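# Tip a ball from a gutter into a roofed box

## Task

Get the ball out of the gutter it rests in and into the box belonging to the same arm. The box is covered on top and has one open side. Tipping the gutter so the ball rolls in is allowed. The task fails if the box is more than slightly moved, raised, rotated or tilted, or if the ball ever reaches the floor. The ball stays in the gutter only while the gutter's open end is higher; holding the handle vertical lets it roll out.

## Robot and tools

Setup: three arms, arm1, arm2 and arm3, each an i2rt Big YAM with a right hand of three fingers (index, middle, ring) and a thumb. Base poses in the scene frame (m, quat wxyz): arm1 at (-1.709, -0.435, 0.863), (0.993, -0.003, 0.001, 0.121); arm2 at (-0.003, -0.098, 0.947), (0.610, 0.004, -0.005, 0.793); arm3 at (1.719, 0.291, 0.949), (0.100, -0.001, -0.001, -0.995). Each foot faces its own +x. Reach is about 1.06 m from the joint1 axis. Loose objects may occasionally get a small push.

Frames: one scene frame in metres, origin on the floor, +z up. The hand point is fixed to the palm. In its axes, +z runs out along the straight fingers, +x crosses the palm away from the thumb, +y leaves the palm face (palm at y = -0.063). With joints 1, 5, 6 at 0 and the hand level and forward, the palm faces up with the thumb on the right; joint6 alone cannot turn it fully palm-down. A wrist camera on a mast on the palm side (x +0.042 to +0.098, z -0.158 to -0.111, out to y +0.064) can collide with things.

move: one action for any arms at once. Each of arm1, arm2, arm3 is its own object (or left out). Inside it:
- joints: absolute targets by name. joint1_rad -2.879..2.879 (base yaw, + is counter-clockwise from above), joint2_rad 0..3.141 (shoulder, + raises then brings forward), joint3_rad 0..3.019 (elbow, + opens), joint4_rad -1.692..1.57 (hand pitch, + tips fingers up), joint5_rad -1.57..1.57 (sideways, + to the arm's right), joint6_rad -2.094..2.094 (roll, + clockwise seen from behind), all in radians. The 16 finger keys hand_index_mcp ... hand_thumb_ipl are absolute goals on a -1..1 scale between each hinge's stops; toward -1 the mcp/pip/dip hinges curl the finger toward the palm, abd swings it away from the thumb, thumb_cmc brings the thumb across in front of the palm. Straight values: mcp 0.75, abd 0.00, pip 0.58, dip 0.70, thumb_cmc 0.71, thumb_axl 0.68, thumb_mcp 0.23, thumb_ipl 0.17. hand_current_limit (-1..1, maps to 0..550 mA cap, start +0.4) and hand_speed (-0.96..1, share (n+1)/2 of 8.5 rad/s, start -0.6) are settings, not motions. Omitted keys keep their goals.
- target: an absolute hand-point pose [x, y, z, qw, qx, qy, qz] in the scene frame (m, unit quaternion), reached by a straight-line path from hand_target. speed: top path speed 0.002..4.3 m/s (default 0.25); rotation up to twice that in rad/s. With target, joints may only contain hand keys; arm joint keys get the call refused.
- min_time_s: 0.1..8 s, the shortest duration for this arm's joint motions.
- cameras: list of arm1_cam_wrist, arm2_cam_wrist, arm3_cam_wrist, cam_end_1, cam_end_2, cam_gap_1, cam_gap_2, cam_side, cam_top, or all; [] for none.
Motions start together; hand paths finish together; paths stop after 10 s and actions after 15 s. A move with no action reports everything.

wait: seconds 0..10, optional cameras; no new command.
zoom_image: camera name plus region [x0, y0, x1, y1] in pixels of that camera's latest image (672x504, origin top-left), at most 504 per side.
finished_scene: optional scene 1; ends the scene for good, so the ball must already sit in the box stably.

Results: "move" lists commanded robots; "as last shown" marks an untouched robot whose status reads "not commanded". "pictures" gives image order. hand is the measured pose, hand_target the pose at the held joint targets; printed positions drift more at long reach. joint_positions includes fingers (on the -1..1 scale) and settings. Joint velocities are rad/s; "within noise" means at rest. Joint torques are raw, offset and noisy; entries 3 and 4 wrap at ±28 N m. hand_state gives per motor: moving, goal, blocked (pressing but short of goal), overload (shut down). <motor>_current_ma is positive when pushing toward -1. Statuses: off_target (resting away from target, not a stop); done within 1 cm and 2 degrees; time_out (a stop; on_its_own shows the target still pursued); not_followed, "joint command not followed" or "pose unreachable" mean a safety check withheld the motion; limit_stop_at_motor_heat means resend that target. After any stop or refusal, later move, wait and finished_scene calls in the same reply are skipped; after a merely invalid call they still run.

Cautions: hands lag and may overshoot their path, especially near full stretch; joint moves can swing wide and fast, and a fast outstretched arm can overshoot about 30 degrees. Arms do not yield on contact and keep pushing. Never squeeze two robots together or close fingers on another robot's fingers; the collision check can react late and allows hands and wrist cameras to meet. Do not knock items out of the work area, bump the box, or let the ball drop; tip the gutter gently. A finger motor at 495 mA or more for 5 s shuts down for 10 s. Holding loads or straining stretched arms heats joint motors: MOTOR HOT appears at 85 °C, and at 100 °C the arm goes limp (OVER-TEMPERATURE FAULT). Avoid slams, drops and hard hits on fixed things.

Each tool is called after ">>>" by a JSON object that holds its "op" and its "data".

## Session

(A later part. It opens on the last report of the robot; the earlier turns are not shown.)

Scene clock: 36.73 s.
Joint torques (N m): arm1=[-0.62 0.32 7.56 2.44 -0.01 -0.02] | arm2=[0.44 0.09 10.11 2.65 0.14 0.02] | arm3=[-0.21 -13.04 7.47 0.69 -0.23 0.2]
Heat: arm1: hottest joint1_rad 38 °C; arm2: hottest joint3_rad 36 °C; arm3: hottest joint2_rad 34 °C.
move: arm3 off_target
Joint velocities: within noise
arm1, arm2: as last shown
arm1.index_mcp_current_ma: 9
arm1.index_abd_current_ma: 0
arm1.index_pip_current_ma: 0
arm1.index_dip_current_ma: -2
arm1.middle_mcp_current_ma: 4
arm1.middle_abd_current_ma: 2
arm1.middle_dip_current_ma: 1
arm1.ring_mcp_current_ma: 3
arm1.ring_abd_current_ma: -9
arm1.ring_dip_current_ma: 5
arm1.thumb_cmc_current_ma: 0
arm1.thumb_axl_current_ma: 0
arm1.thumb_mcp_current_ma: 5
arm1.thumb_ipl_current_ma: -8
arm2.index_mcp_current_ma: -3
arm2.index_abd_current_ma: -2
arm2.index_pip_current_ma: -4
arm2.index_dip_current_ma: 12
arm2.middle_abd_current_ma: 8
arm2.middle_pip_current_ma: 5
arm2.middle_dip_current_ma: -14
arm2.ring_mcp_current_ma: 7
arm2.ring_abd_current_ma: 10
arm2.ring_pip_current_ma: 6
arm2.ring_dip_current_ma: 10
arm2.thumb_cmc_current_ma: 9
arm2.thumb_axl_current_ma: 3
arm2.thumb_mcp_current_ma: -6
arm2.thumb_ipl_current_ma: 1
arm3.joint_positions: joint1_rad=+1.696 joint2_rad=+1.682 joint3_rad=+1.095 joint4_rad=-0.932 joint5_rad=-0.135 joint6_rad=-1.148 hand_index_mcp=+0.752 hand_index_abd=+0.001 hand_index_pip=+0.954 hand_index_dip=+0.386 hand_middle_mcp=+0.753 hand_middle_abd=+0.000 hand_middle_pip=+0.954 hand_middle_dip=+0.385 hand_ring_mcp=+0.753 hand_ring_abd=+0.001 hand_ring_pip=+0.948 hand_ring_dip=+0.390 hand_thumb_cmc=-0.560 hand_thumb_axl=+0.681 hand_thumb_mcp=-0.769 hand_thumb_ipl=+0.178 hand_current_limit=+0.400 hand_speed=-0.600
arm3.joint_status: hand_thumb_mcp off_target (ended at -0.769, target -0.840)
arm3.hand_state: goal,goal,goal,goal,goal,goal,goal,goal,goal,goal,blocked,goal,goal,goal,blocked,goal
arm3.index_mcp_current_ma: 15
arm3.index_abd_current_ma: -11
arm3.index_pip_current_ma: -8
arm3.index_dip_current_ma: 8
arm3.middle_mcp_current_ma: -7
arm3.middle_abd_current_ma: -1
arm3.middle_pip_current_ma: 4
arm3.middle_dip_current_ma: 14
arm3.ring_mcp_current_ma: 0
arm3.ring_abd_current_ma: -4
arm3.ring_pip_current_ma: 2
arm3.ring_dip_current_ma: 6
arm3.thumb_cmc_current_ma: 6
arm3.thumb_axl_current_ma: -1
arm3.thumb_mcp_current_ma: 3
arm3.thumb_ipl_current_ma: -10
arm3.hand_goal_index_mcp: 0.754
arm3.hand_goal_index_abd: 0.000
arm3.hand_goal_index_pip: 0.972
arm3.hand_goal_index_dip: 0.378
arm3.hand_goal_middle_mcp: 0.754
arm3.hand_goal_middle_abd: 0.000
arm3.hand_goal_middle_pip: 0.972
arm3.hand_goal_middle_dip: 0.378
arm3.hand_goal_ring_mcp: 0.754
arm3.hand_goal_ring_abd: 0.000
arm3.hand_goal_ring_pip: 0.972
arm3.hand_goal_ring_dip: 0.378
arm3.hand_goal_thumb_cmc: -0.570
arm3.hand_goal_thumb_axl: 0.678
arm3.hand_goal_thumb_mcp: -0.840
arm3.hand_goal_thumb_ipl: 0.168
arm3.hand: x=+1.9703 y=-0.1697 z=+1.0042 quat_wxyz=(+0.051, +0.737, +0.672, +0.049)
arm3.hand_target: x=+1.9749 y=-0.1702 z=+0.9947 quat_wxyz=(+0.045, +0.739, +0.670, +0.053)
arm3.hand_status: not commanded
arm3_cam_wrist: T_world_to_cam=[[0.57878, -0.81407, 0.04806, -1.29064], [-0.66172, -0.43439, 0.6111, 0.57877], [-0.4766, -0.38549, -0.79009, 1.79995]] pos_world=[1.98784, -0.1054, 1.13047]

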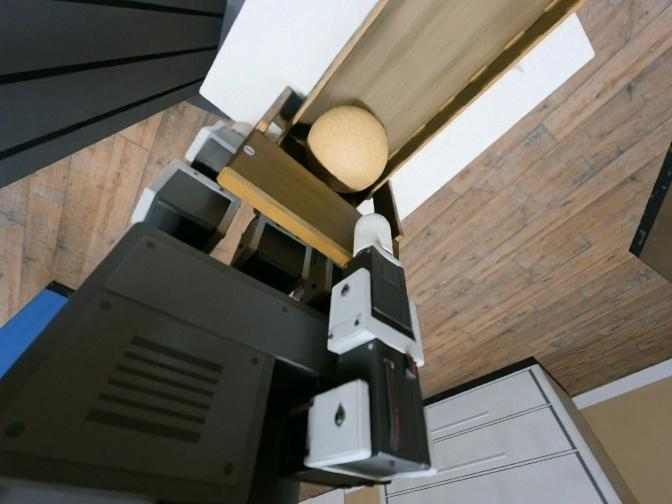

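>>> {"op": "move", "data": {"arm3": {"target":[1.978,-0.1705,0.9945,0.0452,0.7389,0.6703,0.0527],"speed":0.05,"joints":{"hand_thumb_mcp":-0.93,"hand_current_limit":0.7}}}}

>>> {"op": "move", "data": {"arm3": {"joints":{"hand_thumb_mcp":-1.0,"hand_thumb_ipl":0.06,"hand_index_pip":0.75,"hand_middle_pip":0.75,"hand_ring_pip":0.75}}, "cameras": ["arm3_cam_wrist","cam_end_2"]}}

>>> {"op": "zoom_image", "data": {"camera": "arm3_cam_wrist", "region": [180, 80, 480, 380]}}

>>> {"op": "zoom_image", "data": {"camera": "cam_end_2", "region": [130, 280, 260, 410]}}

Scene clock: 37.93 s.
Joint torques (N m): arm1=[-0.67 0.44 7.56 2.45 -0.01 -0.02] | arm2=[0.5 0.03 10.1 2.66 0.14 0.02] | arm3=[0.03 -12.98 7.71 0.64 -0.18 0.2]
Heat: arm1: hottest joint1_rad 38 °C; arm2: hottest joint3_rad 36 °C; arm3: hottest joint2_rad 34 °C.
move: arm3 off_target
Joint velocities: within noise
arm1, arm2: as last shown
arm1.index_mcp_current_ma: 8
arm1.index_abd_current_ma: 2
arm1.index_pip_current_ma: 4
arm1.index_dip_current_ma: 1
arm1.middle_mcp_current_ma: 3
arm1.middle_abd_current_ma: 5
arm1.middle_pip_current_ma: -2
arm1.middle_dip_current_ma: -1
arm1.ring_mcp_current_ma: 7
arm1.ring_dip_current_ma: 8
arm1.thumb_cmc_current_ma: 7
arm1.thumb_axl_current_ma: -3
arm1.thumb_mcp_current_ma: 6
arm1.thumb_ipl_current_ma: -3
arm2.index_mcp_current_ma: 0
arm2.index_abd_current_ma: -5
arm2.index_pip_current_ma: -2
arm2.index_dip_current_ma: 8
arm2.middle_mcp_current_ma: 0
arm2.middle_abd_current_ma: 15
arm2.middle_pip_current_ma: 8
arm2.middle_dip_current_ma: -13
arm2.ring_mcp_current_ma: 5
arm2.ring_abd_current_ma: 9
arm2.ring_pip_current_ma: 5
arm2.ring_dip_current_ma: -1
arm2.thumb_cmc_current_ma: 2
arm2.thumb_axl_current_ma: -11
arm2.thumb_mcp_current_ma: -7
arm2.thumb_ipl_current_ma: 3
arm3.joint_positions: joint1_rad=+1.701 joint2_rad=+1.682 joint3_rad=+1.095 joint4_rad=-0.930 joint5_rad=-0.136 joint6_rad=-1.143 hand_index_mcp=+0.753 hand_index_abd=+0.001 hand_index_pip=+0.954 hand_index_dip=+0.386 hand_middle_mcp=+0.753 hand_middle_abd=+0.000 hand_middle_pip=+0.954 hand_middle_dip=+0.385 hand_ring_mcp=+0.753 hand_ring_abd=+0.001 hand_ring_pip=+0.948 hand_ring_dip=+0.390 hand_thumb_cmc=-0.560 hand_thumb_axl=+0.683 hand_thumb_mcp=-0.798 hand_thumb_ipl=+0.189 hand_current_limit=+0.700 hand_speed=-0.600
arm3.joint_status: hand_thumb_mcp off_target (ended at -0.798, target -0.930); the others done
arm3.hand_state: goal,goal,goal,goal,goal,goal,goal,goal,goal,goal,blocked,goal,goal,goal,blocked,blocked
arm3.index_mcp_current_ma: 6
arm3.index_abd_current_ma: -11
arm3.index_pip_current_ma: 1
arm3.index_dip_current_ma: 4
arm3.middle_mcp_current_ma: -6
arm3.middle_abd_current_ma: -1
arm3.middle_pip_current_ma: 4
arm3.middle_dip_current_ma: 10
arm3.ring_mcp_current_ma: -5
arm3.ring_abd_current_ma: -5
arm3.ring_pip_current_ma: 3
arm3.ring_dip_current_ma: 8
arm3.thumb_cmc_current_ma: 0
arm3.thumb_axl_current_ma: -5
arm3.thumb_mcp_current_ma: 22
arm3.thumb_ipl_current_ma: -9
arm3.hand_goal_index_mcp: 0.754
arm3.hand_goal_index_abd: 0.000
arm3.hand_goal_index_pip: 0.972
arm3.hand_goal_index_dip: 0.378
arm3.hand_goal_middle_mcp: 0.754
arm3.hand_goal_middle_abd: 0.000
arm3.hand_goal_middle_pip: 0.972
arm3.hand_goal_middle_dip: 0.378
arm3.hand_goal_ring_mcp: 0.754
arm3.hand_goal_ring_abd: 0.000
arm3.hand_goal_ring_pip: 0.972
arm3.hand_goal_ring_dip: 0.378
arm3.hand_goal_thumb_cmc: -0.570
arm3.hand_goal_thumb_axl: 0.678
arm3.hand_goal_thumb_mcp: -0.930
arm3.hand_goal_thumb_ipl: 0.168
arm3.hand: x=+1.9727 y=-0.1693 z=+1.0045 quat_wxyz=(+0.052, +0.737, +0.672, +0.050)
arm3.hand_target: x=+1.9778 y=-0.1703 z=+0.9947 quat_wxyz=(+0.045, +0.739, +0.670, +0.053)
arm3.hand_status: off_target (0.011 m and 0.9 deg from the pose sent, 0.013 m and 0.8 deg at the start)
pictures: none

Scene clock: 38.53 s.
Joint torques (N m): arm1=[-0.62 0.38 7.56 2.45 -0.01 -0.02] | arm2=[0.56 -0.03 10.1 2.63 0.14 0.02] | arm3=[-0.09 -12.92 7.69 0.61 -0.23 0.2]
Heat: arm1: hottest joint1_rad 38 °C; arm2: hottest joint3_rad 36 °C; arm3: hottest joint2_rad 34 °C.
move: arm3 off_target
Joint velocities: within noise
arm1, arm2: as last shown
arm1.index_mcp_current_ma: 11
arm1.index_abd_current_ma: 0
arm1.index_dip_current_ma: -1
arm1.middle_mcp_current_ma: 1
arm1.middle_abd_current_ma: 6
arm1.middle_pip_current_ma: -6
arm1.middle_dip_current_ma: -2
arm1.ring_mcp_current_ma: 1
arm1.ring_pip_current_ma: 1
arm1.ring_dip_current_ma: 10
arm1.thumb_cmc_current_ma: 6
arm1.thumb_axl_current_ma: -1
arm1.thumb_ipl_current_ma: -9
arm2.index_mcp_current_ma: 2
arm2.index_abd_current_ma: -7
arm2.index_dip_current_ma: 6
arm2.middle_mcp_current_ma: -1
arm2.middle_abd_current_ma: 13
arm2.middle_pip_current_ma: 5
arm2.middle_dip_current_ma: -5
arm2.ring_mcp_current_ma: 18
arm2.ring_abd_current_ma: 15
arm2.ring_pip_current_ma: -3
arm2.ring_dip_current_ma: 4
arm2.thumb_cmc_current_ma: 6
arm2.thumb_axl_current_ma: -12
arm2.thumb_mcp_current_ma: -4
arm2.thumb_ipl_current_ma: 0
arm3.joint_positions: joint1_rad=+1.701 joint2_rad=+1.682 joint3_rad=+1.095 joint4_rad=-0.930 joint5_rad=-0.135 joint6_rad=-1.142 hand_index_mcp=+0.786 hand_index_abd=+0.000 hand_index_pip=+0.814 hand_index_dip=+0.388 hand_middle_mcp=+0.783 hand_middle_abd=-0.001 hand_middle_pip=+0.809 hand_middle_dip=+0.386 hand_ring_mcp=+0.764 hand_ring_abd=-0.006 hand_ring_pip=+0.783 hand_ring_dip=+0.390 hand_thumb_cmc=-0.561 hand_thumb_axl=+0.683 hand_thumb_mcp=-0.800 hand_thumb_ipl=+0.187 hand_current_limit=+0.700 hand_speed=-0.600
arm3.joint_status: hand_index_pip off_target (ended at +0.814, target +0.750); hand_middle_pip off_target (ended at +0.809, target +0.750); hand_ring_pip off_target (ended at +0.783, target +0.750); hand_thumb_mcp off_target (ended at -0.800, target -1.000); hand_thumb_ipl off_target (ended at +0.187, target +0.060)
arm3.hand_state: blocked,goal,blocked,goal,blocked,goal,blocked,goal,goal,goal,blocked,goal,goal,goal,blocked,blocked
arm3.index_mcp_current_ma: 7
arm3.index_abd_current_ma: -8
arm3.index_pip_current_ma: 4
arm3.index_dip_current_ma: 2
arm3.middle_mcp_current_ma: -2
arm3.middle_abd_current_ma: 3
arm3.middle_pip_current_ma: 12
arm3.middle_dip_current_ma: 6
arm3.ring_mcp_current_ma: -4
arm3.ring_abd_current_ma: -10
arm3.ring_pip_current_ma: 4
arm3.ring_dip_current_ma: 5
arm3.thumb_cmc_current_ma: 9
arm3.thumb_axl_current_ma: -8
arm3.thumb_mcp_current_ma: 48
arm3.thumb_ipl_current_ma: 17
arm3.hand_goal_index_mcp: 0.754
arm3.hand_goal_index_abd: 0.000
arm3.hand_goal_index_pip: 0.750
arm3.hand_goal_index_dip: 0.378
arm3.hand_goal_middle_mcp: 0.754
arm3.hand_goal_middle_abd: 0.000
arm3.hand_goal_middle_pip: 0.750
arm3.hand_goal_middle_dip: 0.378
arm3.hand_goal_ring_mcp: 0.754
arm3.hand_goal_ring_abd: 0.000
arm3.hand_goal_ring_pip: 0.750
arm3.hand_goal_ring_dip: 0.378
arm3.hand_goal_thumb_cmc: -0.570
arm3.hand_goal_thumb_axl: 0.678
arm3.hand_goal_thumb_mcp: -1.000
arm3.hand_goal_thumb_ipl: 0.060
arm3.hand: x=+1.9727 y=-0.1693 z=+1.0043 quat_wxyz=(+0.052, +0.737, +0.672, +0.049)
arm3.hand_target: x=+1.9778 y=-0.1703 z=+0.9947 quat_wxyz=(+0.045, +0.739, +0.670, +0.053)
arm3.hand_status: not commanded
arm3_cam_wrist: T_world_to_cam=[[0.57818, -0.81443, 0.04915, -1.29171], [-0.66238, -0.43335, 0.61111, 0.58192], [-0.47641, -0.38589, -0.79001, 1.80085]] pos_world=[1.99023, -0.10489, 1.13057]

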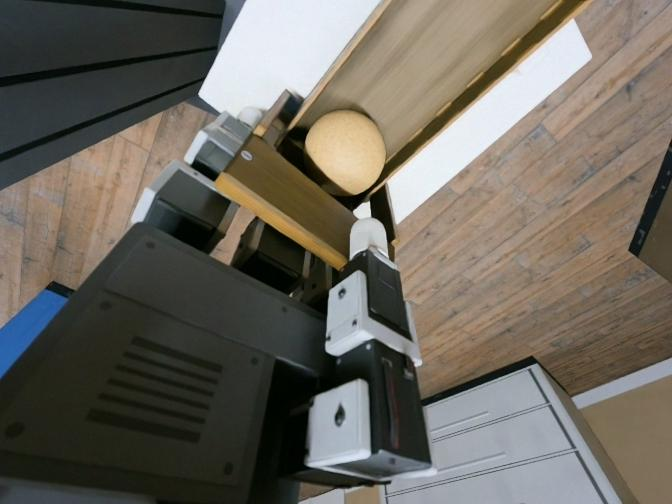

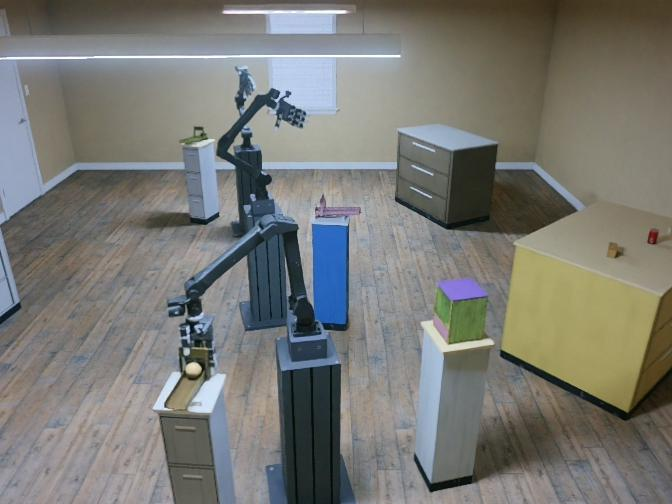

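Scaled by 1.680.

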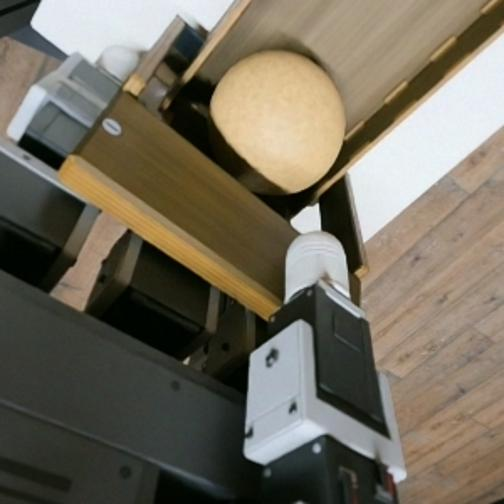

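Scaled by 3.877.

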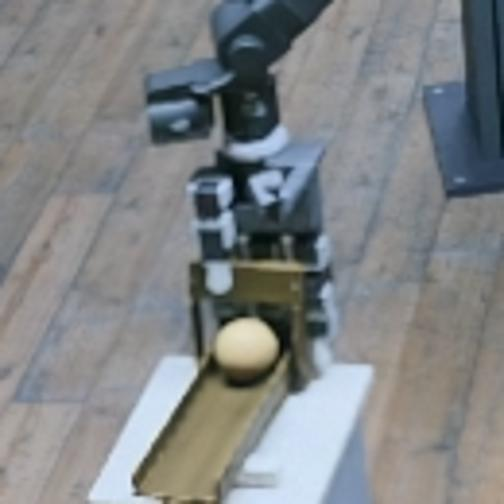

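>>> {"op": "move", "data": {"arm3": {"joints":{"hand_thumb_ipl":-0.25}}}}

>>> {"op": "wait", "data": {"seconds": 0.5, "cameras": ["arm3_cam_wrist"]}}

>>> {"op": "zoom_image", "data": {"camera": "arm3_cam_wrist", "region": [180, 80, 480, 380]}}

Scene clock: 39.57 s.
Joint torques (N m): arm1=[-0.62 0.44 7.56 2.45 -0.01 -0.01] | arm2=[0.5 0.03 10.1 2.66 0.14 0.02] | arm3=[-0.09 -13.1 7.68 0.59 -0.23 0.16]
Heat: arm1: hottest joint1_rad 38 °C; arm2: hottest joint3_rad 36 °C; arm3: hottest joint2_rad 34 °C.
move: arm3 off_target
Joint velocities: within noise
arm1, arm2: as last shown
arm1.index_mcp_current_ma: 6
arm1.index_abd_current_ma: -1
arm1.index_pip_current_ma: 1
arm1.index_dip_current_ma: -2
arm1.middle_mcp_current_ma: 5
arm1.middle_abd_current_ma: 7
arm1.middle_pip_current_ma: 0
arm1.ring_mcp_current_ma: 2
arm1.ring_pip_current_ma: 5
arm1.ring_dip_current_ma: 8
arm1.thumb_cmc_current_ma: 2
arm1.thumb_axl_current_ma: -3
arm1.thumb_mcp_current_ma: 2
arm1.thumb_ipl_current_ma: -4
arm2.index_mcp_current_ma: -1
arm2.index_abd_current_ma: -8
arm2.index_pip_current_ma: 0
arm2.index_dip_current_ma: 9
arm2.middle_mcp_current_ma: 7
arm2.middle_abd_current_ma: 5
arm2.middle_pip_current_ma: 11
arm2.middle_dip_current_ma: -11
arm2.ring_mcp_current_ma: 13
arm2.ring_abd_current_ma: 7
arm2.ring_pip_current_ma: 11
arm2.ring_dip_current_ma: 5
arm2.thumb_cmc_current_ma: 8
arm2.thumb_axl_current_ma: -7
arm2.thumb_mcp_current_ma: -7
arm2.thumb_ipl_current_ma: -1
arm3.joint_positions: joint1_rad=+1.701 joint2_rad=+1.683 joint3_rad=+1.095 joint4_rad=-0.930 joint5_rad=-0.135 joint6_rad=-1.140 hand_index_mcp=+0.786 hand_index_abd=+0.002 hand_index_pip=+0.810 hand_index_dip=+0.388 hand_middle_mcp=+0.783 hand_middle_abd=+0.001 hand_middle_pip=+0.808 hand_middle_dip=+0.386 hand_ring_mcp=+0.765 hand_ring_abd=-0.006 hand_ring_pip=+0.783 hand_ring_dip=+0.390 hand_thumb_cmc=-0.561 hand_thumb_axl=+0.683 hand_thumb_mcp=-0.739 hand_thumb_ipl=+0.074 hand_current_limit=+0.700 hand_speed=-0.600
arm3.joint_status: hand_thumb_ipl off_target (ended at +0.074, target -0.250)
arm3.hand_state: blocked,goal,blocked,goal,blocked,goal,blocked,goal,goal,goal,blocked,goal,goal,goal,blocked,blocked
arm3.index_mcp_current_ma: 10
arm3.index_abd_current_ma: -13
arm3.index_pip_current_ma: 3
arm3.index_dip_current_ma: 3
arm3.middle_mcp_current_ma: -10
arm3.middle_abd_current_ma: -2
arm3.middle_pip_current_ma: 12
arm3.middle_dip_current_ma: 10
arm3.ring_mcp_current_ma: -2
arm3.ring_abd_current_ma: -12
arm3.ring_pip_current_ma: 9
arm3.ring_dip_current_ma: 12
arm3.thumb_cmc_current_ma: 7
arm3.thumb_axl_current_ma: -9
arm3.thumb_mcp_current_ma: 92
arm3.thumb_ipl_current_ma: 131
arm3.hand_goal_index_mcp: 0.754
arm3.hand_goal_index_abd: 0.000
arm3.hand_goal_index_pip: 0.750
arm3.hand_goal_index_dip: 0.378
arm3.hand_goal_middle_mcp: 0.754
arm3.hand_goal_middle_abd: 0.000
arm3.hand_goal_middle_pip: 0.750
arm3.hand_goal_middle_dip: 0.378
arm3.hand_goal_ring_mcp: 0.754
arm3.hand_goal_ring_abd: 0.000
arm3.hand_goal_ring_pip: 0.750
arm3.hand_goal_ring_dip: 0.378
arm3.hand_goal_thumb_cmc: -0.570
arm3.hand_goal_thumb_axl: 0.678
arm3.hand_goal_thumb_mcp: -1.000
arm3.hand_goal_thumb_ipl: -0.250
arm3.hand: x=+1.9726 y=-0.1694 z=+1.0036 quat_wxyz=(+0.051, +0.738, +0.671, +0.050)
arm3.hand_target: x=+1.9778 y=-0.1703 z=+0.9946 quat_wxyz=(+0.045, +0.739, +0.670, +0.053)
arm3.hand_status: not commanded
pictures: none

Scene clock: 40.07 s.
Joint torques (N m): arm1=[-0.67 0.44 7.56 2.45 -0.01 -0.02] | arm2=[0.5 0.09 10.1 2.65 0.13 0.02] | arm3=[-0.09 -13.04 7.69 0.64 -0.23 0.16]
Heat: arm1: hottest joint1_rad 38 °C; arm2: hottest joint3_rad 36 °C; arm3: hottest joint2_rad 34 °C.
Joint velocities: within noise
arm1.joint_positions: joint1_rad=+0.072 joint2_rad=+0.642 joint3_rad=+1.479 joint4_rad=-1.166 joint5_rad=-0.054 joint6_rad=+1.074 hand_index_mcp=+0.756 hand_index_abd=+0.001 hand_index_pip=+0.577 hand_index_dip=+0.696 hand_middle_mcp=+0.756 hand_middle_abd=+0.000 hand_middle_pip=+0.577 hand_middle_dip=+0.696 hand_ring_mcp=+0.755 hand_ring_abd=+0.001 hand_ring_pip=+0.577 hand_ring_dip=+0.696 hand_thumb_cmc=+0.715 hand_thumb_axl=+0.677 hand_thumb_mcp=+0.226 hand_thumb_ipl=+0.168 hand_current_limit=+0.400 hand_speed=-0.600
arm1.joint_status: not commanded
arm1.hand_state: goal,goal,goal,goal,goal,goal,goal,goal,goal,goal,goal,goal,goal,goal,goal,goal
arm1.index_mcp_current_ma: 9
arm1.index_abd_current_ma: 1
arm1.index_pip_current_ma: 4
arm1.index_dip_current_ma: -7
arm1.middle_mcp_current_ma: 3
arm1.middle_abd_current_ma: 2
arm1.middle_pip_current_ma: -5
arm1.middle_dip_current_ma: -2
arm1.ring_mcp_current_ma: 2
arm1.ring_abd_current_ma: -6
arm1.ring_pip_current_ma: 2
arm1.ring_dip_current_ma: 8
arm1.thumb_cmc_current_ma: 7
arm1.thumb_axl_current_ma: -4
arm1.thumb_mcp_current_ma: 6
arm1.thumb_ipl_current_ma: -4
arm1.hand_goal_index_mcp: 0.754
arm1.hand_goal_index_abd: 0.000
arm1.hand_goal_index_pip: 0.576
arm1.hand_goal_index_dip: 0.696
arm1.hand_goal_middle_mcp: 0.754
arm1.hand_goal_middle_abd: 0.000
arm1.hand_goal_middle_pip: 0.576
arm1.hand_goal_middle_dip: 0.696
arm1.hand_goal_ring_mcp: 0.754
arm1.hand_goal_ring_abd: 0.000
arm1.hand_goal_ring_pip: 0.576
arm1.hand_goal_ring_dip: 0.696
arm1.hand_goal_thumb_cmc: 0.714
arm1.hand_goal_thumb_axl: 0.678
arm1.hand_goal_thumb_mcp: 0.226
arm1.hand_goal_thumb_ipl: 0.168
arm1.hand: x=-1.4368 y=-0.4228 z=+1.4957 quat_wxyz=(+0.033, +0.741, +0.337, +0.579)
arm1.hand_target: x=-1.4405 y=-0.4240 z=+1.5079 quat_wxyz=(+0.034, +0.733, +0.335, +0.591)
arm1.hand_status: not commanded
arm2.joint_positions: joint1_rad=+0.304 joint2_rad=+0.645 joint3_rad=+1.378 joint4_rad=-1.256 joint5_rad=+0.114 joint6_rad=+1.179 hand_index_mcp=+0.754 hand_index_abd=+0.000 hand_index_pip=+0.577 hand_index_dip=+0.696 hand_middle_mcp=+0.754 hand_middle_abd=+0.000 hand_middle_pip=+0.577 hand_middle_dip=+0.696 hand_ring_mcp=+0.754 hand_ring_abd=+0.000 hand_ring_pip=+0.577 hand_ring_dip=+0.696 hand_thumb_cmc=+0.715 hand_thumb_axl=+0.677 hand_thumb_mcp=+0.226 hand_thumb_ipl=+0.168 hand_current_limit=+0.400 hand_speed=-0.600
arm2.joint_status: not commanded
arm2.hand_state: goal,goal,goal,goal,goal,goal,goal,goal,goal,goal,goal,goal,goal,goal,goal,goal
arm2.index_mcp_current_ma: -1
arm2.index_abd_current_ma: 7
arm2.index_pip_current_ma: 1
arm2.index_dip_current_ma: 10
arm2.middle_mcp_current_ma: 4
arm2.middle_abd_current_ma: 5
arm2.middle_pip_current_ma: 9
arm2.middle_dip_current_ma: -10
arm2.ring_mcp_current_ma: 12
arm2.ring_abd_current_ma: 4
arm2.ring_pip_current_ma: 1
arm2.ring_dip_current_ma: 0
arm2.thumb_cmc_current_ma: 10
arm2.thumb_axl_current_ma: -9
arm2.thumb_mcp_current_ma: -3
arm2.thumb_ipl_current_ma: 3
arm2.hand_goal_index_mcp: 0.754
arm2.hand_goal_index_abd: 0.000
arm2.hand_goal_index_pip: 0.576
arm2.hand_goal_index_dip: 0.696
arm2.hand_goal_middle_mcp: 0.754
arm2.hand_goal_middle_abd: 0.000
arm2.hand_goal_middle_pip: 0.576
arm2.hand_goal_middle_dip: 0.696
arm2.hand_goal_ring_mcp: 0.754
arm2.hand_goal_ring_abd: 0.000
arm2.hand_goal_ring_pip: 0.576
arm2.hand_goal_ring_dip: 0.696
arm2.hand_goal_thumb_cmc: 0.714
arm2.hand_goal_thumb_axl: 0.678
arm2.hand_goal_thumb_mcp: 0.226
arm2.hand_goal_thumb_ipl: 0.168
arm2.hand: x=-0.0485 y=+0.1670 z=+1.5099 quat_wxyz=(-0.352, +0.287, +0.813, +0.364)
arm2.hand_target: x=-0.0470 y=+0.1645 z=+1.5236 quat_wxyz=(-0.362, +0.285, +0.805, +0.373)
arm2.hand_status: not commanded
arm3.joint_positions: joint1_rad=+1.701 joint2_rad=+1.683 joint3_rad=+1.095 joint4_rad=-0.930 joint5_rad=-0.135 joint6_rad=-1.140 hand_index_mcp=+0.786 hand_index_abd=+0.002 hand_index_pip=+0.810 hand_index_dip=+0.388 hand_middle_mcp=+0.783 hand_middle_abd=+0.001 hand_middle_pip=+0.808 hand_middle_dip=+0.386 hand_ring_mcp=+0.765 hand_ring_abd=-0.006 hand_ring_pip=+0.783 hand_ring_dip=+0.390 hand_thumb_cmc=-0.561 hand_thumb_axl=+0.683 hand_thumb_mcp=-0.739 hand_thumb_ipl=+0.074 hand_current_limit=+0.700 hand_speed=-0.600
arm3.joint_status: hand_thumb_ipl off_target (ended at +0.074, target -0.250)
arm3.hand_state: blocked,goal,blocked,goal,blocked,goal,blocked,goal,goal,goal,blocked,goal,goal,goal,blocked,blocked
arm3.index_mcp_current_ma: 13
arm3.index_abd_current_ma: -8
arm3.index_pip_current_ma: 4
arm3.index_dip_current_ma: 1
arm3.middle_mcp_current_ma: -6
arm3.middle_abd_current_ma: 1
arm3.middle_pip_current_ma: 12
arm3.middle_dip_current_ma: 13
arm3.ring_mcp_current_ma: 0
arm3.ring_abd_current_ma: -6
arm3.ring_pip_current_ma: 4
arm3.ring_dip_current_ma: 8
arm3.thumb_cmc_current_ma: 7
arm3.thumb_axl_current_ma: -6
arm3.thumb_mcp_current_ma: 85
arm3.thumb_ipl_current_ma: 135
arm3.hand_goal_index_mcp: 0.754
arm3.hand_goal_index_abd: 0.000
arm3.hand_goal_index_pip: 0.750
arm3.hand_goal_index_dip: 0.378
arm3.hand_goal_middle_mcp: 0.754
arm3.hand_goal_middle_abd: 0.000
arm3.hand_goal_middle_pip: 0.750
arm3.hand_goal_middle_dip: 0.378
arm3.hand_goal_ring_mcp: 0.754
arm3.hand_goal_ring_abd: 0.000
arm3.hand_goal_ring_pip: 0.750
arm3.hand_goal_ring_dip: 0.378
arm3.hand_goal_thumb_cmc: -0.570
arm3.hand_goal_thumb_axl: 0.678
arm3.hand_goal_thumb_mcp: -1.000
arm3.hand_goal_thumb_ipl: -0.250
arm3.hand: x=+1.9726 y=-0.1694 z=+1.0036 quat_wxyz=(+0.051, +0.738, +0.671, +0.050)
arm3.hand_target: x=+1.9778 y=-0.1703 z=+0.9946 quat_wxyz=(+0.045, +0.739, +0.670, +0.053)
arm3.hand_status: not commanded
wait: 0.50 s; at rest by 0.27 s
arm3_cam_wrist: T_world_to_cam=[[0.576, -0.81607, 0.04743, -1.28596], [-0.66328, -0.43267, 0.61063, 0.58466], [-0.47779, -0.38318, -0.7905, 1.80379]] pos_world=[1.99034, -0.1053, 1.12987]

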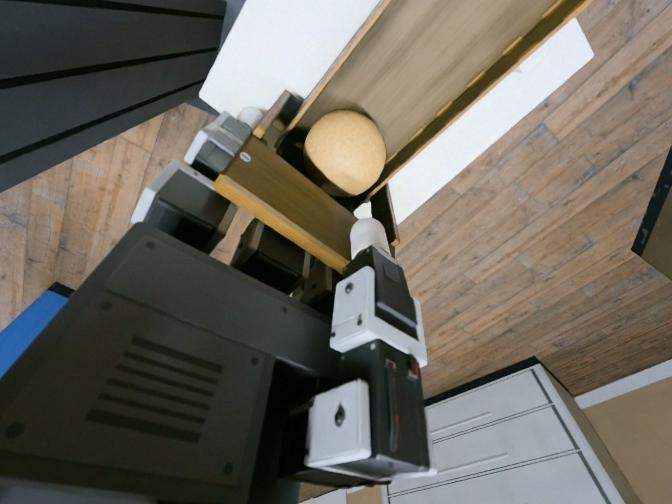

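Scaled by 1.680.

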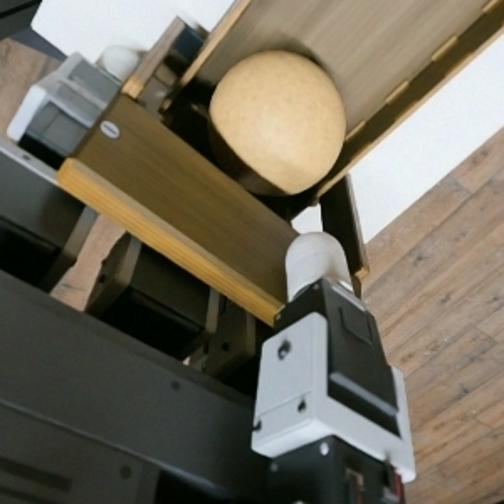

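>>> {"op": "move", "data": {"arm3": {"joints":{"hand_thumb_ipl":-0.6,"hand_index_pip":0.6,"hand_middle_pip":0.6,"hand_ring_pip":0.6}}}}

>>> {"op": "move", "data": {"arm3": {"target":[1.975,-0.1705,1.018,0.0452,0.7389,0.6703,0.0527],"speed":0.05}, "cameras": ["arm3_cam_wrist","cam_end_2"]}}

>>> {"op": "zoom_image", "data": {"camera": "arm3_cam_wrist", "region": [180, 80, 480, 380]}}

>>> {"op": "zoom_image", "data": {"camera": "cam_end_2", "region": [130, 280, 260, 410]}}

Scene clock: 42.93 s.
Joint torques (N m): arm1=[-0.62 0.38 7.56 2.45 -0.01 -0.02] | arm2=[0.44 -0.03 10.1 2.66 0.14 0.02] | arm3=[-0.03 -13.33 7.68 0.62 -0.41 0.17]
Heat: arm1: hottest joint1_rad 38 °C; arm2: hottest joint3_rad 36 °C; arm3: hottest joint2_rad 34 °C.
move: arm3 off_target
Joint velocities: within noise
arm1, arm2: as last shown
arm1.index_mcp_current_ma: 8
arm1.index_abd_current_ma: 3
arm1.index_pip_current_ma: 8
arm1.index_dip_current_ma: -6
arm1.middle_mcp_current_ma: 4
arm1.middle_abd_current_ma: 7
arm1.middle_pip_current_ma: -4
arm1.middle_dip_current_ma: -1
arm1.ring_mcp_current_ma: 4
arm1.ring_abd_current_ma: -10
arm1.thumb_cmc_current_ma: 4
arm1.thumb_axl_current_ma: -2
arm1.thumb_mcp_current_ma: 8
arm2.index_mcp_current_ma: -8
arm2.index_abd_current_ma: -1
arm2.index_pip_current_ma: 2
arm2.middle_mcp_current_ma: 5
arm2.middle_abd_current_ma: 11
arm2.middle_pip_current_ma: 8
arm2.middle_dip_current_ma: -4
arm2.ring_mcp_current_ma: 8
arm2.ring_abd_current_ma: 5
arm2.ring_pip_current_ma: -3
arm2.ring_dip_current_ma: 5
arm2.thumb_cmc_current_ma: 5
arm2.thumb_axl_current_ma: -12
arm2.thumb_mcp_current_ma: -4
arm3.joint_positions: joint1_rad=+1.701 joint2_rad=+1.685 joint3_rad=+1.095 joint4_rad=-0.930 joint5_rad=-0.130 joint6_rad=-1.140 hand_index_mcp=+0.816 hand_index_abd=+0.001 hand_index_pip=+0.692 hand_index_dip=+0.391 hand_middle_mcp=+0.814 hand_middle_abd=+0.000 hand_middle_pip=+0.696 hand_middle_dip=+0.388 hand_ring_mcp=+0.790 hand_ring_abd=-0.010 hand_ring_pip=+0.685 hand_ring_dip=+0.390 hand_thumb_cmc=-0.565 hand_thumb_axl=+0.681 hand_thumb_mcp=-0.634 hand_thumb_ipl=-0.117 hand_current_limit=+0.700 hand_speed=-0.600
arm3.joint_status: hand_index_pip off_target (ended at +0.692, target +0.600); hand_middle_pip off_target (ended at +0.696, target +0.600); hand_ring_pip off_target (ended at +0.685, target +0.600); hand_thumb_ipl off_target (ended at -0.117, target -0.600)
arm3.hand_state: blocked,goal,blocked,goal,blocked,goal,blocked,goal,blocked,goal,blocked,goal,goal,goal,blocked,blocked
arm3.index_mcp_current_ma: 12
arm3.index_abd_current_ma: -10
arm3.index_pip_current_ma: 5
arm3.index_dip_current_ma: 1
arm3.middle_mcp_current_ma: -1
arm3.middle_abd_current_ma: 4
arm3.middle_pip_current_ma: 13
arm3.middle_dip_current_ma: 10
arm3.ring_mcp_current_ma: -5
arm3.ring_abd_current_ma: -3
arm3.ring_pip_current_ma: 12
arm3.ring_dip_current_ma: 9
arm3.thumb_cmc_current_ma: 7
arm3.thumb_axl_current_ma: -8
arm3.thumb_mcp_current_ma: 162
arm3.thumb_ipl_current_ma: 284
arm3.hand_goal_index_mcp: 0.754
arm3.hand_goal_index_abd: 0.000
arm3.hand_goal_index_pip: 0.600
arm3.hand_goal_index_dip: 0.378
arm3.hand_goal_middle_mcp: 0.754
arm3.hand_goal_middle_abd: 0.000
arm3.hand_goal_middle_pip: 0.600
arm3.hand_goal_middle_dip: 0.378
arm3.hand_goal_ring_mcp: 0.754
arm3.hand_goal_ring_abd: 0.000
arm3.hand_goal_ring_pip: 0.600
arm3.hand_goal_ring_dip: 0.378
arm3.hand_goal_thumb_cmc: -0.570
arm3.hand_goal_thumb_axl: 0.678
arm3.hand_goal_thumb_mcp: -1.000
arm3.hand_goal_thumb_ipl: -0.600
arm3.hand: x=+1.9718 y=-0.1695 z=+1.0021 quat_wxyz=(+0.049, +0.738, +0.671, +0.048)
arm3.hand_target: x=+1.9778 y=-0.1702 z=+0.9946 quat_wxyz=(+0.045, +0.739, +0.670, +0.053)
arm3.hand_status: not commanded
pictures: none

Scene clock: 43.90 s.
Joint torques (N m): arm1=[-0.62 0.38 7.56 2.45 -0.01 -0.02] | arm2=[0.56 -0.09 10.11 2.66 0.13 0.02] | arm3=[-0.44 -16.5 9.46 -0.25 -0.41 0.09]
Heat: arm1: hottest joint1_rad 38 °C; arm2: hottest joint3_rad 36 °C; arm3: hottest joint2_rad 34 °C.
move: arm3 off_target
Joint velocities: within noise
arm1, arm2: as last shown
arm1.index_mcp_current_ma: 9
arm1.index_abd_current_ma: 0
arm1.index_pip_current_ma: 3
arm1.index_dip_current_ma: -2
arm1.middle_abd_current_ma: 2
arm1.middle_pip_current_ma: -3
arm1.middle_dip_current_ma: 4
arm1.ring_mcp_current_ma: 2
arm1.ring_abd_current_ma: -8
arm1.ring_pip_current_ma: 5
arm1.ring_dip_current_ma: 13
arm1.thumb_cmc_current_ma: 9
arm1.thumb_axl_current_ma: 0
arm1.thumb_mcp_current_ma: 6
arm1.thumb_ipl_current_ma: -8
arm2.index_mcp_current_ma: -4
arm2.index_abd_current_ma: -4
arm2.index_pip_current_ma: -2
arm2.index_dip_current_ma: 11
arm2.middle_mcp_current_ma: 3
arm2.middle_abd_current_ma: 13
arm2.middle_pip_current_ma: 9
arm2.middle_dip_current_ma: -17
arm2.ring_mcp_current_ma: 15
arm2.ring_abd_current_ma: 7
arm2.ring_pip_current_ma: 1
arm2.thumb_axl_current_ma: -10
arm2.thumb_mcp_current_ma: -6
arm2.thumb_ipl_current_ma: 6
arm3.joint_positions: joint1_rad=+1.701 joint2_rad=+1.685 joint3_rad=+1.095 joint4_rad=-0.969 joint5_rad=-0.131 joint6_rad=-1.140 hand_index_mcp=+0.815 hand_index_abd=+0.025 hand_index_pip=+0.666 hand_index_dip=+0.391 hand_middle_mcp=+0.814 hand_middle_abd=+0.018 hand_middle_pip=+0.670 hand_middle_dip=+0.388 hand_ring_mcp=+0.769 hand_ring_abd=-0.003 hand_ring_pip=+0.618 hand_ring_dip=+0.390 hand_thumb_cmc=-0.565 hand_thumb_axl=+0.684 hand_thumb_mcp=-0.620 hand_thumb_ipl=-0.139 hand_current_limit=+0.700 hand_speed=-0.600
arm3.joint_status: not commanded
arm3.hand_state: blocked,blocked,blocked,goal,blocked,goal,blocked,goal,goal,goal,goal,goal,goal,goal,blocked,blocked
arm3.index_mcp_current_ma: 11
arm3.index_abd_current_ma: -4
arm3.index_pip_current_ma: 5
arm3.index_dip_current_ma: 5
arm3.middle_mcp_current_ma: -4
arm3.middle_abd_current_ma: 5
arm3.middle_pip_current_ma: 9
arm3.middle_dip_current_ma: 11
arm3.ring_mcp_current_ma: 7
arm3.ring_abd_current_ma: -2
arm3.ring_pip_current_ma: 5
arm3.ring_dip_current_ma: 5
arm3.thumb_cmc_current_ma: 8
arm3.thumb_axl_current_ma: -6
arm3.thumb_mcp_current_ma: 176
arm3.thumb_ipl_current_ma: 261
arm3.hand_goal_index_mcp: 0.754
arm3.hand_goal_index_abd: 0.000
arm3.hand_goal_index_pip: 0.600
arm3.hand_goal_index_dip: 0.378
arm3.hand_goal_middle_mcp: 0.754
arm3.hand_goal_middle_abd: 0.000
arm3.hand_goal_middle_pip: 0.600
arm3.hand_goal_middle_dip: 0.378
arm3.hand_goal_ring_mcp: 0.754
arm3.hand_goal_ring_abd: 0.000
arm3.hand_goal_ring_pip: 0.600
arm3.hand_goal_ring_dip: 0.378
arm3.hand_goal_thumb_cmc: -0.570
arm3.hand_goal_thumb_axl: 0.678
arm3.hand_goal_thumb_mcp: -1.000
arm3.hand_goal_thumb_ipl: -0.600
arm3.on_its_own: hand_index_pip moved -0.026 toward your old target +0.600; hand_middle_pip moved -0.025 toward your old target +0.600; hand_ring_pip moved -0.068 to your old target +0.600; hand_thumb_ipl moved -0.022 toward your old target -0.600
arm3.hand: x=+1.9689 y=-0.1609 z=+1.0000 quat_wxyz=(+0.032, +0.740, +0.670, +0.056)
arm3.hand_target: x=+1.9748 y=-0.1702 z=+1.0181 quat_wxyz=(+0.046, +0.739, +0.670, +0.053)
arm3.hand_status: off_target (0.021 m and 1.6 deg from the pose sent, 0.016 m and 0.7 deg at the start)
arm3_cam_wrist: T_world_to_cam=[[0.57627, -0.81723, 0.00758, -1.23757], [-0.65318, -0.45498, 0.60527, 0.56997], [-0.49119, -0.35375, -0.79599, 1.8391]] pos_world=[1.98882, -0.10147, 1.1283]

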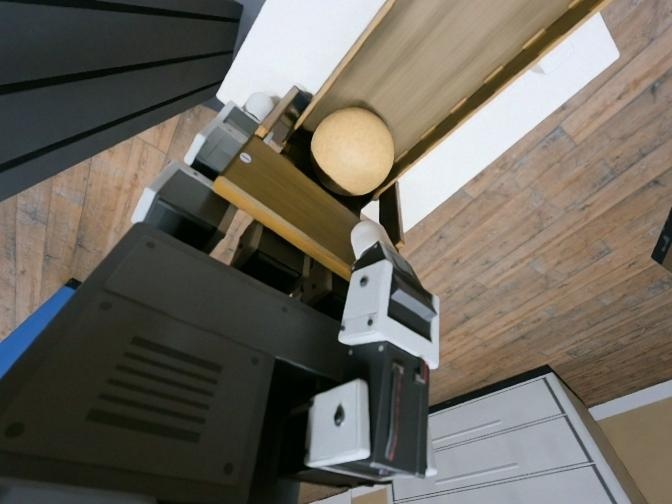

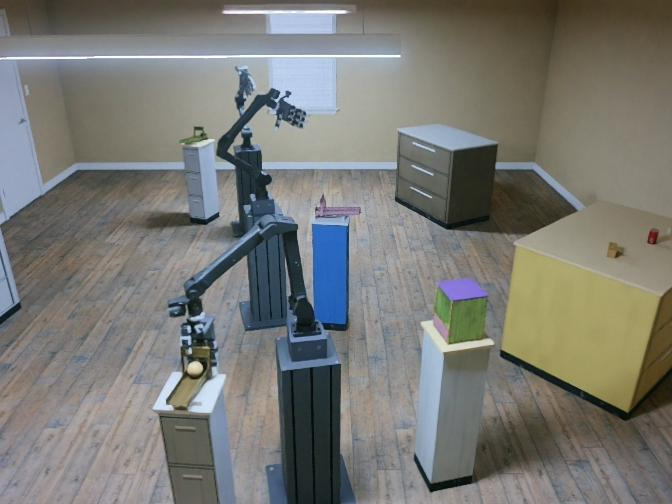

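Scaled by 1.680.

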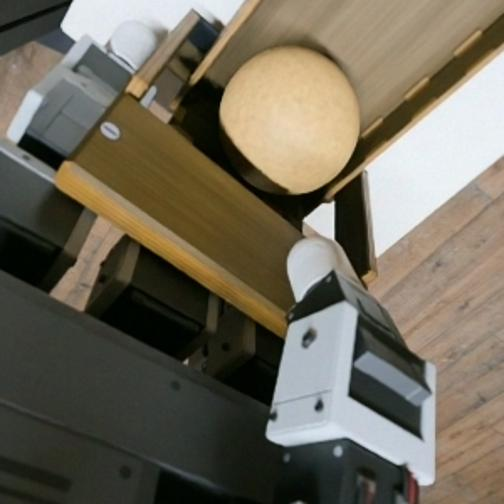

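Scaled by 3.877.

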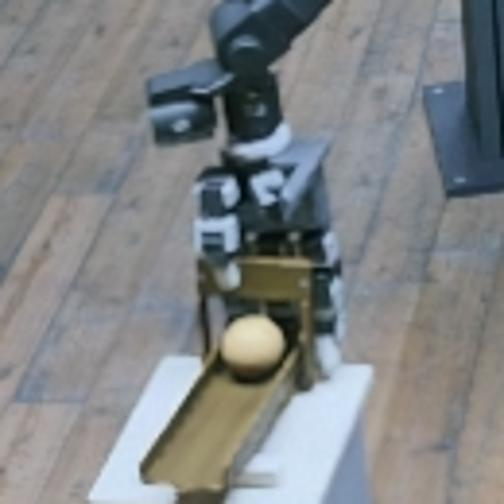

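>>> {"op": "move", "data": {"arm3": {"target":[1.975,-0.1705,1.04,0.0452,0.7389,0.6703,0.0527],"speed":0.05}, "cameras": ["arm3_cam_wrist","cam_end_2"]}}

>>> {"op": "zoom_image", "data": {"camera": "arm3_cam_wrist", "region": [180, 80, 480, 380]}}

>>> {"op": "zoom_image", "data": {"camera": "cam_end_2", "region": [130, 280, 260, 410]}}

Scene clock: 45.30 s.
Joint torques (N m): arm1=[-0.67 0.38 7.56 2.44 -0.01 -0.02] | arm2=[0.5 0.03 10.11 2.66 0.14 0.02] | arm3=[-0.62 -17.44 10.81 0.01 -0.42 0.08]
Heat: arm1: hottest joint1_rad 38 °C; arm2: hottest joint3_rad 36 °C; arm3: hottest joint2_rad 34 °C.
move: arm3 off_target
Joint velocities: within noise
arm1, arm2: as last shown
arm1.index_mcp_current_ma: 11
arm1.index_abd_current_ma: 1
arm1.index_pip_current_ma: 4
arm1.index_dip_current_ma: -4
arm1.middle_mcp_current_ma: 3
arm1.middle_abd_current_ma: 4
arm1.middle_pip_current_ma: 0
arm1.middle_dip_current_ma: -1
arm1.ring_mcp_current_ma: 4
arm1.ring_abd_current_ma: -7
arm1.ring_pip_current_ma: 8
arm1.ring_dip_current_ma: 9
arm1.thumb_cmc_current_ma: 3
arm1.thumb_axl_current_ma: 2
arm1.thumb_mcp_current_ma: 9
arm1.thumb_ipl_current_ma: -6
arm2.index_mcp_current_ma: -6
arm2.index_pip_current_ma: -4
arm2.index_dip_current_ma: 6
arm2.middle_mcp_current_ma: 11
arm2.middle_pip_current_ma: 14
arm2.middle_dip_current_ma: -7
arm2.ring_mcp_current_ma: 10
arm2.ring_pip_current_ma: 0
arm2.ring_dip_current_ma: 2
arm2.thumb_cmc_current_ma: 2
arm2.thumb_axl_current_ma: -3
arm2.thumb_mcp_current_ma: 3
arm2.thumb_ipl_current_ma: 3
arm3.joint_positions: joint1_rad=+1.701 joint2_rad=+1.667 joint3_rad=+1.104 joint4_rad=-1.035 joint5_rad=-0.131 joint6_rad=-1.140 hand_index_mcp=+0.816 hand_index_abd=+0.026 hand_index_pip=+0.665 hand_index_dip=+0.392 hand_middle_mcp=+0.814 hand_middle_abd=+0.019 hand_middle_pip=+0.670 hand_middle_dip=+0.389 hand_ring_mcp=+0.769 hand_ring_abd=-0.003 hand_ring_pip=+0.618 hand_ring_dip=+0.390 hand_thumb_cmc=-0.565 hand_thumb_axl=+0.685 hand_thumb_mcp=-0.620 hand_thumb_ipl=-0.139 hand_current_limit=+0.700 hand_speed=-0.600
arm3.joint_status: not commanded
arm3.hand_state: blocked,blocked,blocked,goal,blocked,goal,blocked,goal,goal,goal,goal,goal,goal,goal,blocked,blocked
arm3.index_mcp_current_ma: 7
arm3.index_abd_current_ma: -5
arm3.index_pip_current_ma: 1
arm3.index_dip_current_ma: 5
arm3.middle_mcp_current_ma: -5
arm3.middle_abd_current_ma: 4
arm3.middle_pip_current_ma: 10
arm3.middle_dip_current_ma: 11
arm3.ring_mcp_current_ma: -1
arm3.ring_abd_current_ma: -9
arm3.ring_pip_current_ma: 7
arm3.ring_dip_current_ma: 9
arm3.thumb_cmc_current_ma: 4
arm3.thumb_axl_current_ma: -2
arm3.thumb_mcp_current_ma: 173
arm3.thumb_ipl_current_ma: 258
arm3.hand_goal_index_mcp: 0.754
arm3.hand_goal_index_abd: 0.000
arm3.hand_goal_index_pip: 0.600
arm3.hand_goal_index_dip: 0.378
arm3.hand_goal_middle_mcp: 0.754
arm3.hand_goal_middle_abd: 0.000
arm3.hand_goal_middle_pip: 0.600
arm3.hand_goal_middle_dip: 0.378
arm3.hand_goal_ring_mcp: 0.754
arm3.hand_goal_ring_abd: 0.000
arm3.hand_goal_ring_pip: 0.600
arm3.hand_goal_ring_dip: 0.378
arm3.hand_goal_thumb_cmc: -0.570
arm3.hand_goal_thumb_axl: 0.678
arm3.hand_goal_thumb_mcp: -1.000
arm3.hand_goal_thumb_ipl: -0.600
arm3.hand: x=+1.9656 y=-0.1508 z=+1.0080 quat_wxyz=(+0.013, +0.740, +0.669, +0.064)
arm3.hand_target: x=+1.9745 y=-0.1691 z=+1.0403 quat_wxyz=(+0.045, +0.739, +0.670, +0.053)
arm3.hand_status: off_target (0.039 m and 3.9 deg from the pose sent, 0.042 m and 1.6 deg at the start)
arm3_cam_wrist: T_world_to_cam=[[0.57603, -0.81685, -0.03079, -1.18824], [-0.64562, -0.47773, 0.59578, 0.55884], [-0.50137, -0.32331, -0.80256, 1.87869]] pos_world=[1.98717, -0.09624, 1.13822]

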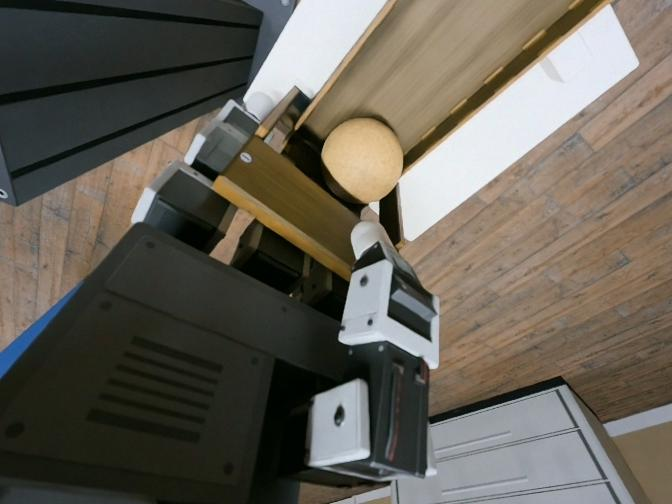

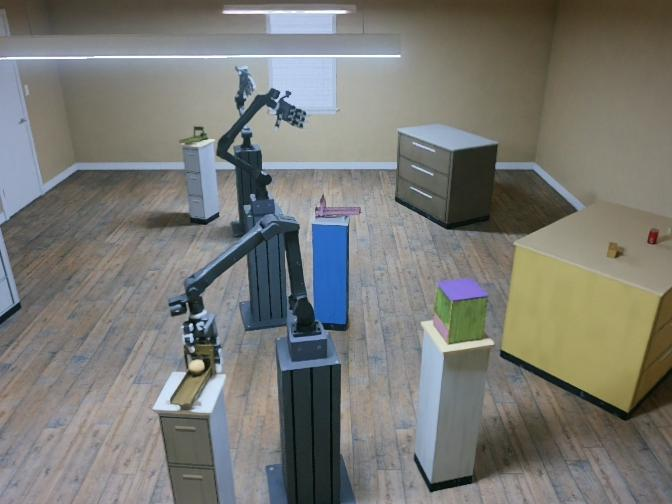

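Scaled by 1.680.

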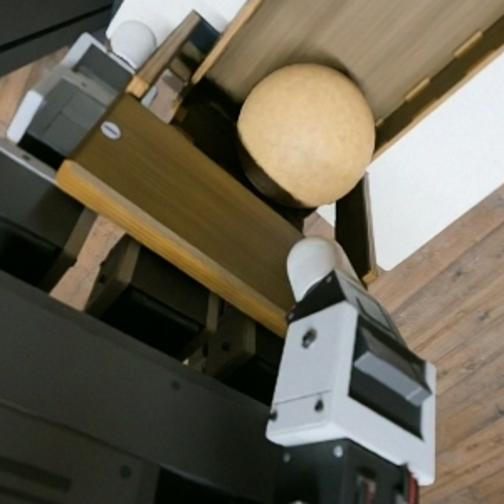

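Scaled by 3.877.

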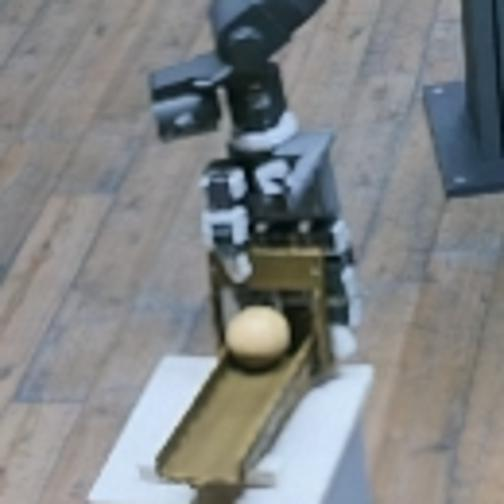

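>>> {"op": "move", "data": {"arm3": {"target":[1.975,-0.185,1.05,0.145,0.7289,0.6613,0.1018],"speed":0.12}, "cameras": ["arm3_cam_wrist","cam_end_2"]}}

>>> {"op": "zoom_image", "data": {"camera": "cam_end_2", "region": [130, 280, 260, 410]}}

Scene clock: 47.17 s.
Joint torques (N m): arm1=[-0.67 0.38 7.56 2.45 -0.01 -0.02] | arm2=[0.44 -0.03 10.1 2.65 0.14 0.02] | arm3=[-1.61 -17.79 7.15 1.09 -0.85 -0.12]
Heat: arm1: hottest joint1_rad 38 °C; arm2: hottest joint3_rad 37 °C; arm3: hottest joint2_rad 35 °C.
move: arm3 off_target
Joint velocities: within noise
arm1, arm2: as last shown
arm1.index_mcp_current_ma: 9
arm1.index_abd_current_ma: 0
arm1.index_dip_current_ma: -3
arm1.middle_mcp_current_ma: 1
arm1.middle_abd_current_ma: 5
arm1.middle_pip_current_ma: 1
arm1.ring_mcp_current_ma: 3
arm1.ring_abd_current_ma: -5
arm1.ring_pip_current_ma: 4
arm1.thumb_cmc_current_ma: 4
arm1.thumb_axl_current_ma: -5
arm1.thumb_ipl_current_ma: -5
arm2.index_mcp_current_ma: -2
arm2.index_abd_current_ma: 2
arm2.index_pip_current_ma: 0
arm2.index_dip_current_ma: 9
arm2.middle_mcp_current_ma: 2
arm2.middle_abd_current_ma: 14
arm2.middle_pip_current_ma: 16
arm2.middle_dip_current_ma: 0
arm2.ring_mcp_current_ma: 6
arm2.ring_abd_current_ma: 8
arm2.ring_dip_current_ma: 9
arm2.thumb_cmc_current_ma: 1
arm2.thumb_axl_current_ma: 0
arm2.thumb_mcp_current_ma: 1
arm2.thumb_ipl_current_ma: 4
arm3.joint_positions: joint1_rad=+1.652 joint2_rad=+1.657 joint3_rad=+1.081 joint4_rad=-0.862 joint5_rad=-0.306 joint6_rad=-1.160 hand_index_mcp=+0.821 hand_index_abd=+0.025 hand_index_pip=+0.665 hand_index_dip=+0.392 hand_middle_mcp=+0.819 hand_middle_abd=+0.018 hand_middle_pip=+0.670 hand_middle_dip=+0.390 hand_ring_mcp=+0.769 hand_ring_abd=-0.003 hand_ring_pip=+0.618 hand_ring_dip=+0.390 hand_thumb_cmc=-0.565 hand_thumb_axl=+0.684 hand_thumb_mcp=-0.620 hand_thumb_ipl=-0.139 hand_current_limit=+0.700 hand_speed=-0.600
arm3.joint_status: not commanded
arm3.hand_state: blocked,blocked,blocked,goal,blocked,goal,blocked,goal,goal,goal,goal,goal,goal,goal,blocked,blocked
arm3.index_mcp_current_ma: 12
arm3.index_abd_current_ma: -8
arm3.index_pip_current_ma: 0
arm3.index_dip_current_ma: 11
arm3.middle_mcp_current_ma: -1
arm3.middle_abd_current_ma: 7
arm3.middle_pip_current_ma: 18
arm3.middle_dip_current_ma: 16
arm3.ring_mcp_current_ma: 0
arm3.ring_abd_current_ma: -11
arm3.ring_pip_current_ma: 6
arm3.ring_dip_current_ma: 12
arm3.thumb_cmc_current_ma: 6
arm3.thumb_axl_current_ma: 0
arm3.thumb_mcp_current_ma: 174
arm3.thumb_ipl_current_ma: 265
arm3.hand_goal_index_mcp: 0.754
arm3.hand_goal_index_abd: 0.000
arm3.hand_goal_index_pip: 0.600
arm3.hand_goal_index_dip: 0.378
arm3.hand_goal_middle_mcp: 0.754
arm3.hand_goal_middle_abd: 0.000
arm3.hand_goal_middle_pip: 0.600
arm3.hand_goal_middle_dip: 0.378
arm3.hand_goal_ring_mcp: 0.754
arm3.hand_goal_ring_abd: 0.000
arm3.hand_goal_ring_pip: 0.600
arm3.hand_goal_ring_dip: 0.378
arm3.hand_goal_thumb_cmc: -0.570
arm3.hand_goal_thumb_axl: 0.678
arm3.hand_goal_thumb_mcp: -1.000
arm3.hand_goal_thumb_ipl: -0.600
arm3.hand: x=+1.9777 y=-0.1809 z=+1.0337 quat_wxyz=(+0.124, +0.734, +0.659, +0.108)
arm3.hand_target: x=+1.9751 y=-0.1849 z=+1.0497 quat_wxyz=(+0.145, +0.729, +0.661, +0.102)
arm3.hand_status: off_target (0.017 m and 2.6 deg from the pose sent, 0.055 m and 15.8 deg at the start)
arm3_cam_wrist: T_world_to_cam=[[0.54394, -0.82065, 0.1751, -1.36904], [-0.77149, -0.40702, 0.48901, 0.90909], [-0.33004, -0.40108, -0.85452, 1.59641]] pos_world=[1.97291, -0.11319, 1.15932]

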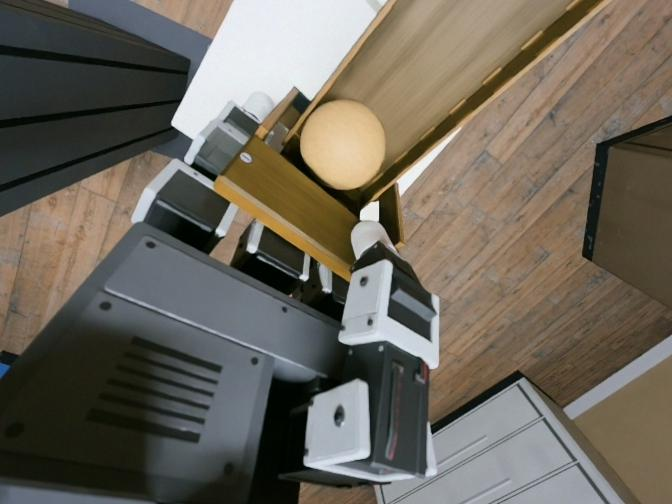

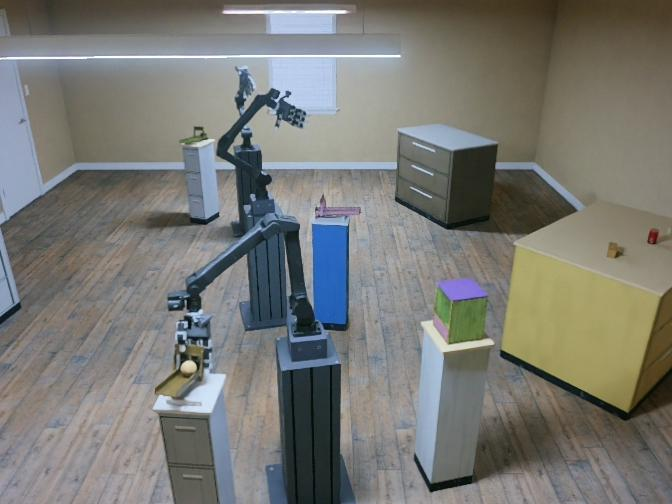

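Scaled by 3.877.

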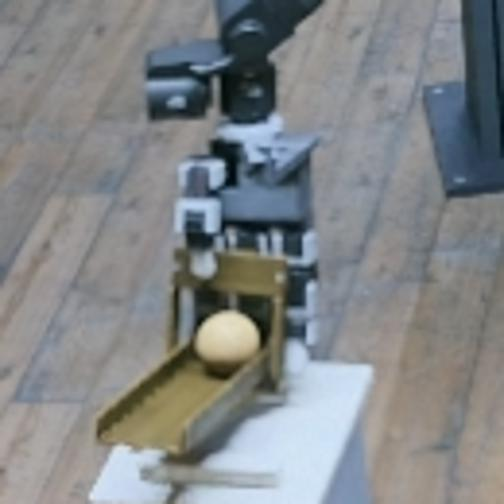

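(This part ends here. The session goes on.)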